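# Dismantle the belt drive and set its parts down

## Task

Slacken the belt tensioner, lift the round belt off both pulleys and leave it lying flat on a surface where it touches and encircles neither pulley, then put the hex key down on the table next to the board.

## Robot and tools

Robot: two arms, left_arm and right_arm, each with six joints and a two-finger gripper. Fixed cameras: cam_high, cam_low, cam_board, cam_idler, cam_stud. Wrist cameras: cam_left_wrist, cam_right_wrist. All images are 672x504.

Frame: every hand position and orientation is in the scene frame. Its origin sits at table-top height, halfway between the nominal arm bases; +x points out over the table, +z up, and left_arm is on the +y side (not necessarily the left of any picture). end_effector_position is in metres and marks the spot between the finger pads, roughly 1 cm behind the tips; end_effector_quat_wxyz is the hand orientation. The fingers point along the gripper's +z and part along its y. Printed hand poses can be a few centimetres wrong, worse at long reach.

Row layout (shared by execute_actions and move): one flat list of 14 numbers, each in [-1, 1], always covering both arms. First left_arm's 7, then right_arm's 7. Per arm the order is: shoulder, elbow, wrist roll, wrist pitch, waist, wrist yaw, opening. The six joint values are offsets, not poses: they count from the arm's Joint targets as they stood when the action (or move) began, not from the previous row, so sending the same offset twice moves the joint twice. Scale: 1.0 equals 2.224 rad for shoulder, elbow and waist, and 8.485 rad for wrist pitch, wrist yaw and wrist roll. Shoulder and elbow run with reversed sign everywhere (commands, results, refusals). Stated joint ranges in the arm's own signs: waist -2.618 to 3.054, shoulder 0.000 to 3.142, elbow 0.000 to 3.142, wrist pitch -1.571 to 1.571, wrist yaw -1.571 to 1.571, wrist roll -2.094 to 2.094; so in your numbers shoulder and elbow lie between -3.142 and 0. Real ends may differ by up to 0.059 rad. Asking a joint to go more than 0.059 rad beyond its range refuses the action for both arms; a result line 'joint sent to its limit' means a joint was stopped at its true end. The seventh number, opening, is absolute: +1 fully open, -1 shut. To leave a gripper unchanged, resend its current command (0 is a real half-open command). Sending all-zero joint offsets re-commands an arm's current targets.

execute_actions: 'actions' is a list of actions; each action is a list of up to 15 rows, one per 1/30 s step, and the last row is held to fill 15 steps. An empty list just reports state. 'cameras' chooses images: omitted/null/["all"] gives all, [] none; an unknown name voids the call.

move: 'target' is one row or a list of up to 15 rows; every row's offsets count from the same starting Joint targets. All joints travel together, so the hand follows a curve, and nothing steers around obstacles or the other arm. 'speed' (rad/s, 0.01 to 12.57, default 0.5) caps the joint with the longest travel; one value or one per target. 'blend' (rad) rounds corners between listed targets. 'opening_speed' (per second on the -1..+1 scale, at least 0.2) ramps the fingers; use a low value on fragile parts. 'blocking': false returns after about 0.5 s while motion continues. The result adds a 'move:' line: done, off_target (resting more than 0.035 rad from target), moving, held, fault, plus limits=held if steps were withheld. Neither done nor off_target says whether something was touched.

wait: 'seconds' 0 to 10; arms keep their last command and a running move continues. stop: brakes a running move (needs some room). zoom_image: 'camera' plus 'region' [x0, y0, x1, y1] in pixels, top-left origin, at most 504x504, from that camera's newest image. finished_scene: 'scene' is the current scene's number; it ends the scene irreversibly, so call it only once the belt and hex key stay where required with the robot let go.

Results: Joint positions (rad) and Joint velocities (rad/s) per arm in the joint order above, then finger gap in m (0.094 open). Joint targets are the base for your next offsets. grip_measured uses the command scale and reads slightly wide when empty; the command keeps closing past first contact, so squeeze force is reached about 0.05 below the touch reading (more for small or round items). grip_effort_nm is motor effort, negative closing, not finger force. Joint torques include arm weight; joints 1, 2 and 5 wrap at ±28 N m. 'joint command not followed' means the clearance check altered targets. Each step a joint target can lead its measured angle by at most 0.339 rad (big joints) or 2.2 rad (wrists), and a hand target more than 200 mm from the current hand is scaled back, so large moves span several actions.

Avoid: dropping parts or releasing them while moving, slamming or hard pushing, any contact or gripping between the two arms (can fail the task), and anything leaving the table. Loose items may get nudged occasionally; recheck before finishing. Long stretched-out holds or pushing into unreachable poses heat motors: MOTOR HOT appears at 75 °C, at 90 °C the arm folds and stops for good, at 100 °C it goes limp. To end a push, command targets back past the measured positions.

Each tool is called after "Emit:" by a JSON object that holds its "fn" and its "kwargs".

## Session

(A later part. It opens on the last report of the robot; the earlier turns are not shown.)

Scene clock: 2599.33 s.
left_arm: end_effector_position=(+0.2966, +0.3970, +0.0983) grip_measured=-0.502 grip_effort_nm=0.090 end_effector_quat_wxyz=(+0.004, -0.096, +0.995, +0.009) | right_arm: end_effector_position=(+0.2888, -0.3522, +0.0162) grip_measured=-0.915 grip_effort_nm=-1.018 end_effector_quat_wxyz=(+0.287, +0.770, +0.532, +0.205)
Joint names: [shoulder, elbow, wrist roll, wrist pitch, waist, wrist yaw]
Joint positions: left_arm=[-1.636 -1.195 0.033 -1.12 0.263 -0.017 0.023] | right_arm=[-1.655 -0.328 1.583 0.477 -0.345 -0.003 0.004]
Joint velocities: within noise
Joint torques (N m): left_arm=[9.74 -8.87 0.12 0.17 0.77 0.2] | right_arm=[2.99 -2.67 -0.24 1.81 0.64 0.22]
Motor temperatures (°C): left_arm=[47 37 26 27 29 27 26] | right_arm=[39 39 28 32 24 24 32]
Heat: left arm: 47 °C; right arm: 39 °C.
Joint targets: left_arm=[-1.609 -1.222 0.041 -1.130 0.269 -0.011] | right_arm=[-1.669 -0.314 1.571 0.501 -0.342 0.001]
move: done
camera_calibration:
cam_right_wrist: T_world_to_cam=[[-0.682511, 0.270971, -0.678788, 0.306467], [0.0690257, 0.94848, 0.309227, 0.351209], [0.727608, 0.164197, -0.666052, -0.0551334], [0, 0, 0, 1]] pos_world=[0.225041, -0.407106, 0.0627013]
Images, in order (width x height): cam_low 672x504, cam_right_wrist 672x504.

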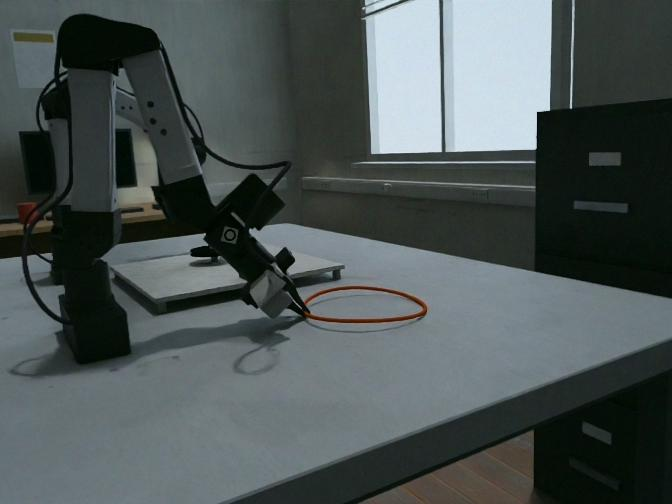

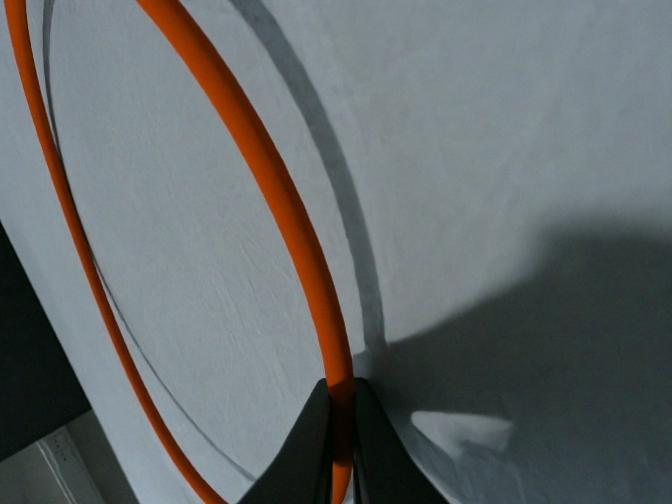

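Emit:
{"fn": "move", "kwargs": {"target": [0, 0, 0, 0, 0, 0, -0.5, -0.0063, 0.0013, 0, 0.0020, 0, 0, -0.95], "speed": 0.05, "cameras": ["cam_low", "cam_right_wrist"]}}

Emit:
{"fn": "zoom_image", "kwargs": {"camera": "cam_low", "region": [260, 240, 460, 360]}}

Scene clock: 2607.70 s.
left_arm: end_effector_position=(+0.2966, +0.3970, +0.0983) grip_measured=-0.502 grip_effort_nm=0.085 end_effector_quat_wxyz=(+0.004, -0.096, +0.995, +0.009) | right_arm: end_effector_position=(+0.2899, -0.3526, +0.0155) grip_measured=-0.915 grip_effort_nm=-1.009 end_effector_quat_wxyz=(+0.291, +0.768, +0.531, +0.207)
Joint names: [shoulder, elbow, wrist roll, wrist pitch, waist, wrist yaw]
Joint positions: left_arm=[-1.636 -1.195 0.033 -1.12 0.263 -0.017 0.023] | right_arm=[-1.668 -0.324 1.583 0.503 -0.345 -0.003 0.004]
Joint velocities: within noise
Joint torques (N m): left_arm=[9.76 -8.87 0.12 0.16 0.79 0.2] | right_arm=[2.85 -2.69 -0.23 1.75 0.64 0.21]
Motor temperatures (°C): left_arm=[47 37 26 27 29 27 26] | right_arm=[38 39 28 32 24 24 32]
Heat: left arm: 47 °C; right arm: 39 °C.
Joint targets: left_arm=[-1.609 -1.222 0.041 -1.130 0.269 -0.011] | right_arm=[-1.683 -0.311 1.571 0.518 -0.342 0.001]
move: done
camera_calibration:
cam_right_wrist: T_world_to_cam=[[-0.676614, 0.268845, -0.685504, 0.304546], [0.0663832, 0.949444, 0.306836, 0.352793], [0.733339, 0.162104, -0.660254, -0.0587732], [0, 0, 0, 1]] pos_world=[0.225741, -0.407306, 0.0617125]
Images, in order (width x height): cam_low 672x504, cam_right_wrist 672x504.

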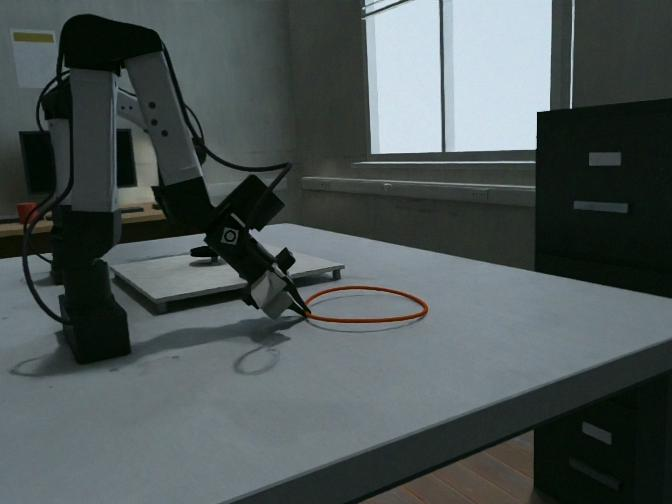

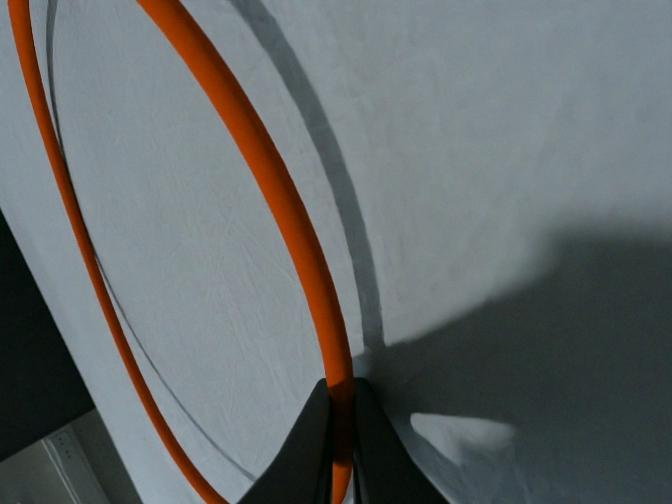

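Scaled by 2.520.

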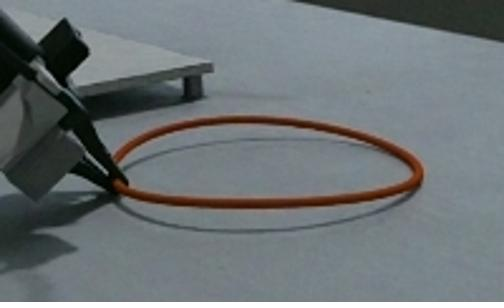

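Emit:
{"fn": "move", "kwargs": {"target": [0, 0, 0, 0, 0, 0, -0.5, 0, 0, 0, 0, 0, 0, -0.7], "opening_speed": 0.2, "cameras": ["cam_low", "cam_right_wrist"]}}

Emit:
{"fn": "zoom_image", "kwargs": {"camera": "cam_low", "region": [260, 240, 460, 360]}}

Scene clock: 2627.80 s.
left_arm: end_effector_position=(+0.2966, +0.3970, +0.0983) grip_measured=-0.502 grip_effort_nm=0.085 end_effector_quat_wxyz=(+0.004, -0.096, +0.995, +0.009) | right_arm: end_effector_position=(+0.2927, -0.3537, +0.0183) grip_measured=-0.704 grip_effort_nm=0.198 end_effector_quat_wxyz=(+0.297, +0.766, +0.529, +0.212)
Joint names: [shoulder, elbow, wrist roll, wrist pitch, waist, wrist yaw]
Joint positions: left_arm=[-1.636 -1.195 0.033 -1.12 0.263 -0.017 0.023] | right_arm=[-1.668 -0.324 1.583 0.52 -0.345 -0.003 0.014]
Joint velocities: within noise
Joint torques (N m): left_arm=[9.76 -8.88 0.12 0.17 0.77 0.2] | right_arm=[2.89 -2.78 -0.24 1.58 0.62 0.21]
Motor temperatures (°C): left_arm=[47 37 26 27 29 27 26] | right_arm=[38 38 28 33 24 24 32]
Heat: left arm: 47 °C; right arm: 38 °C.
Joint targets: left_arm=[-1.609 -1.222 0.041 -1.130 0.269 -0.011] | right_arm=[-1.683 -0.311 1.571 0.518 -0.342 0.001]
move: done
camera_calibration:
cam_right_wrist: T_world_to_cam=[[-0.665735, 0.264807, -0.69762, 0.304214], [0.0614942, 0.951202, 0.302379, 0.354909], [0.74365, 0.158405, -0.649533, -0.0633924], [0, 0, 0, 1]] pos_world=[0.227843, -0.408106, 0.063733]
Images, in order (width x height): cam_low 672x504, cam_right_wrist 672x504.

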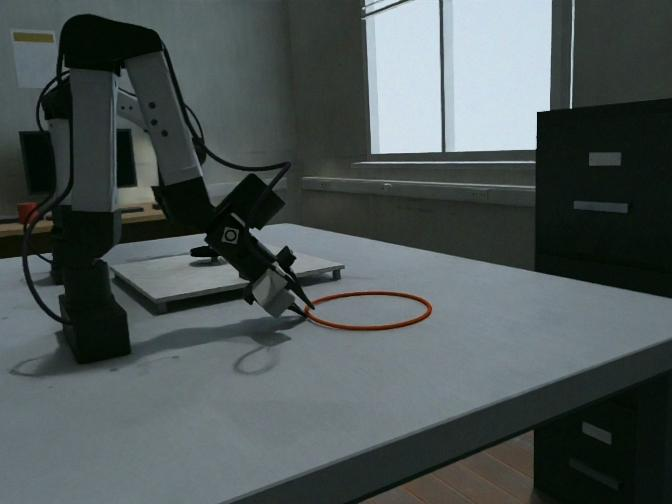

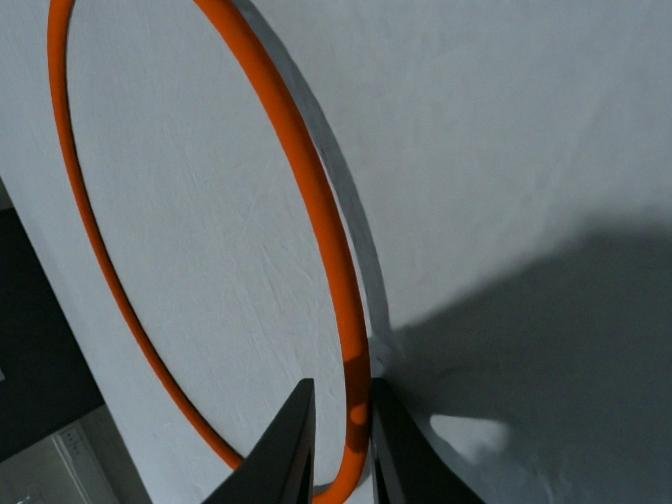

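Scaled by 2.520.

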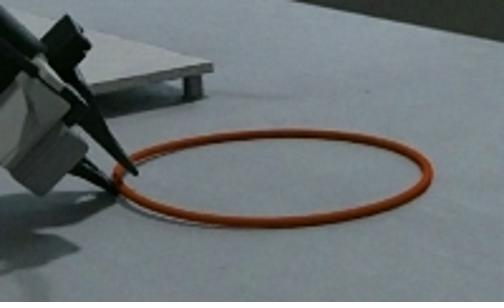

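Emit:
{"fn": "move", "kwargs": {"target": [[0, 0, 0, 0, 0, 0, -0.5, 0.0960, 0.0177, 0, -0.0179, 0, 0, -0.7], [0, 0, 0, 0, 0, 0, -0.5, 0.1826, 0.0279, 0, -0.0381, 0, 0, -0.7]], "speed": 0.15, "blend": 0.02, "cameras": ["cam_low", "cam_right_wrist", "cam_high"]}}

Emit:
{"fn": "zoom_image", "kwargs": {"camera": "cam_low", "region": [220, 220, 460, 380]}}

Scene clock: 2665.67 s.
left_arm: end_effector_position=(+0.2966, +0.3970, +0.0983) grip_measured=-0.502 grip_effort_nm=0.090 end_effector_quat_wxyz=(+0.004, -0.096, +0.995, +0.009) | right_arm: end_effector_position=(+0.2607, -0.3419, +0.0551) grip_measured=-0.703 grip_effort_nm=0.183 end_effector_quat_wxyz=(+0.296, +0.766, +0.530, +0.211)
Joint names: [shoulder, elbow, wrist roll, wrist pitch, waist, wrist yaw]
Joint positions: left_arm=[-1.636 -1.195 0.033 -1.12 0.263 -0.017 0.023] | right_arm=[-1.294 -0.264 1.583 0.205 -0.345 -0.003 0.014]
Joint velocities: within noise
Joint torques (N m): left_arm=[9.74 -8.88 0.12 0.16 0.77 0.2] | right_arm=[3.79 -4.14 -0.24 1.51 0.64 0.2]
Motor temperatures (°C): left_arm=[47 37 26 27 29 27 26] | right_arm=[37 37 28 32 24 24 31]
Heat: left arm: 47 °C; right arm: 37 °C.
Joint targets: left_arm=[-1.609 -1.222 0.041 -1.130 0.269 -0.011] | right_arm=[-1.277 -0.249 1.571 0.195 -0.342 0.001]
move: done
camera_calibration:
cam_right_wrist: T_world_to_cam=[[-0.666996, 0.265252, -0.696245, 0.305837], [0.0620491, 0.95101, 0.302869, 0.334357], [0.742473, 0.158811, -0.650779, -0.0169659], [0, 0, 0, 1]] pos_world=[0.195842, -0.396406, 0.100631]
Images, in order (width x height): cam_high 672x504, cam_low 672x504, cam_right_wrist 672x504.

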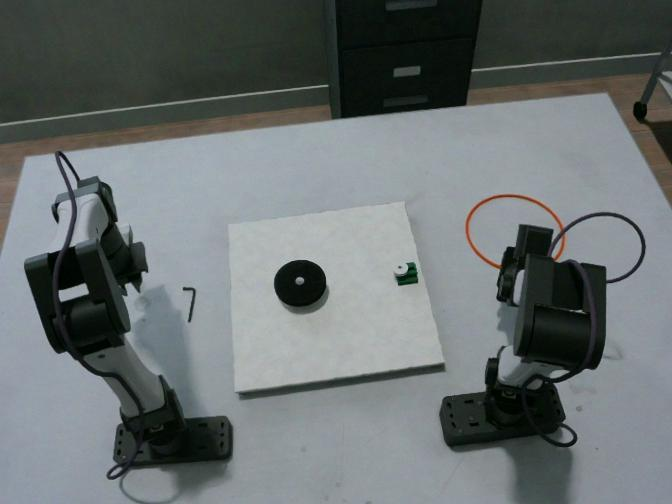

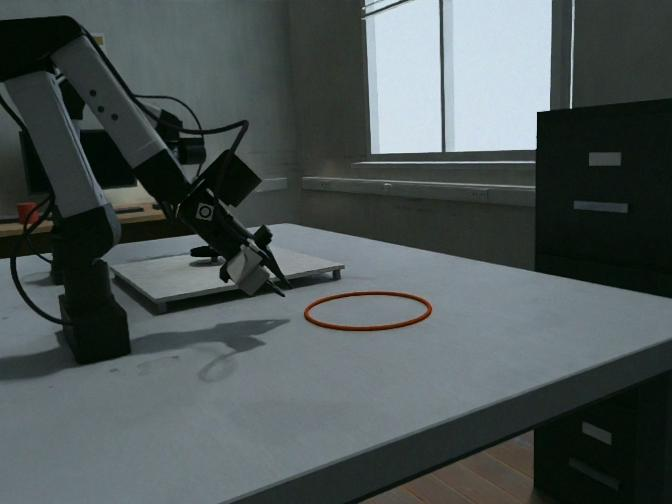

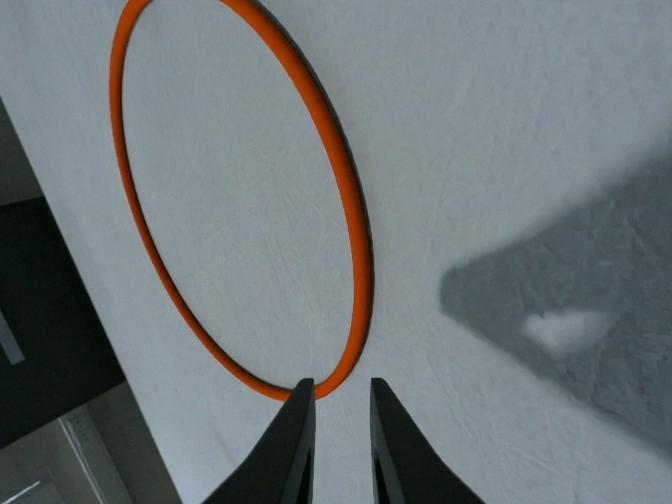

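Scaled by 2.100.

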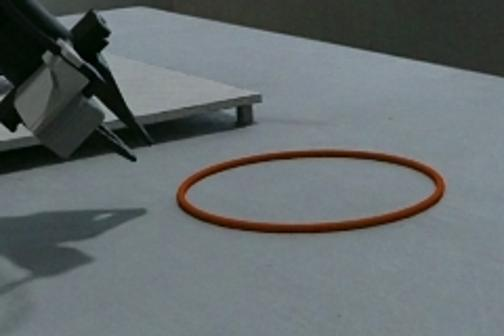

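Emit:
{"fn": "move", "kwargs": {"target": [0, 0, 0, 0, 0, 0, -0.5, 0.0463, -0.0976, 0, -0.0311, 0, 0, -0.7], "speed": 0.3, "cameras": ["cam_high"]}}

Emit:
{"fn": "zoom_image", "kwargs": {"camera": "cam_high", "region": [160, 150, 640, 400]}}

Scene clock: 2678.70 s.
left_arm: end_effector_position=(+0.2966, +0.3970, +0.0983) grip_measured=-0.502 grip_effort_nm=0.085 end_effector_quat_wxyz=(+0.004, -0.096, +0.995, +0.009) | right_arm: end_effector_position=(+0.2786, -0.3485, +0.1047) grip_measured=-0.703 grip_effort_nm=0.188 end_effector_quat_wxyz=(+0.302, +0.764, +0.528, +0.216)
Joint names: [shoulder, elbow, wrist roll, wrist pitch, waist, wrist yaw]
Joint positions: left_arm=[-1.636 -1.195 0.033 -1.12 0.263 -0.017 0.023] | right_arm=[-1.189 -0.438 1.583 -0.059 -0.345 -0.003 0.014]
Joint velocities: within noise
Joint torques (N m): left_arm=[9.76 -8.88 0.13 0.16 0.79 0.2] | right_arm=[3.66 -9.37 -0.24 1.54 0.64 0.21]
Motor temperatures (°C): left_arm=[47 37 26 27 29 27 26] | right_arm=[37 37 28 32 24 24 31]
Heat: left arm: 47 °C; right arm: 37 °C.
Joint targets: left_arm=[-1.609 -1.222 0.041 -1.130 0.269 -0.011] | right_arm=[-1.174 -0.466 1.571 -0.069 -0.342 0.001]
move: done
Images, in order (width x height): cam_high 672x504.

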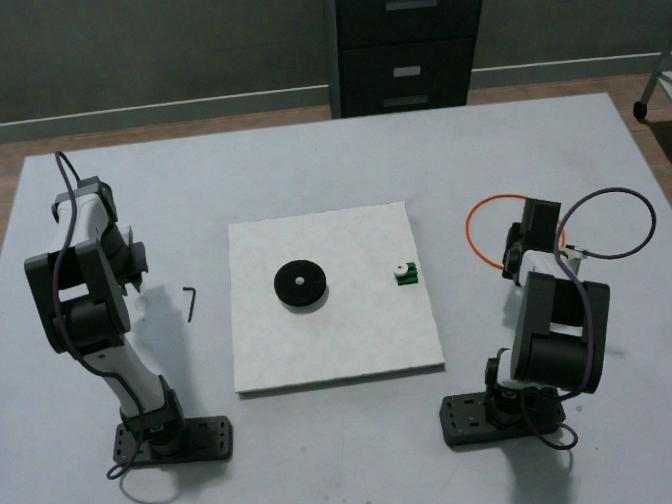

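Scaled by 1.050.

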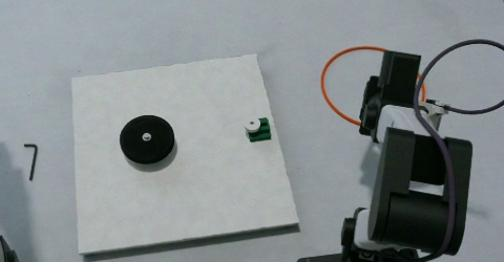

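Emit:
{"fn": "finished_scene", "kwargs": {"scene": 2}}

The scene is finished: the task was done.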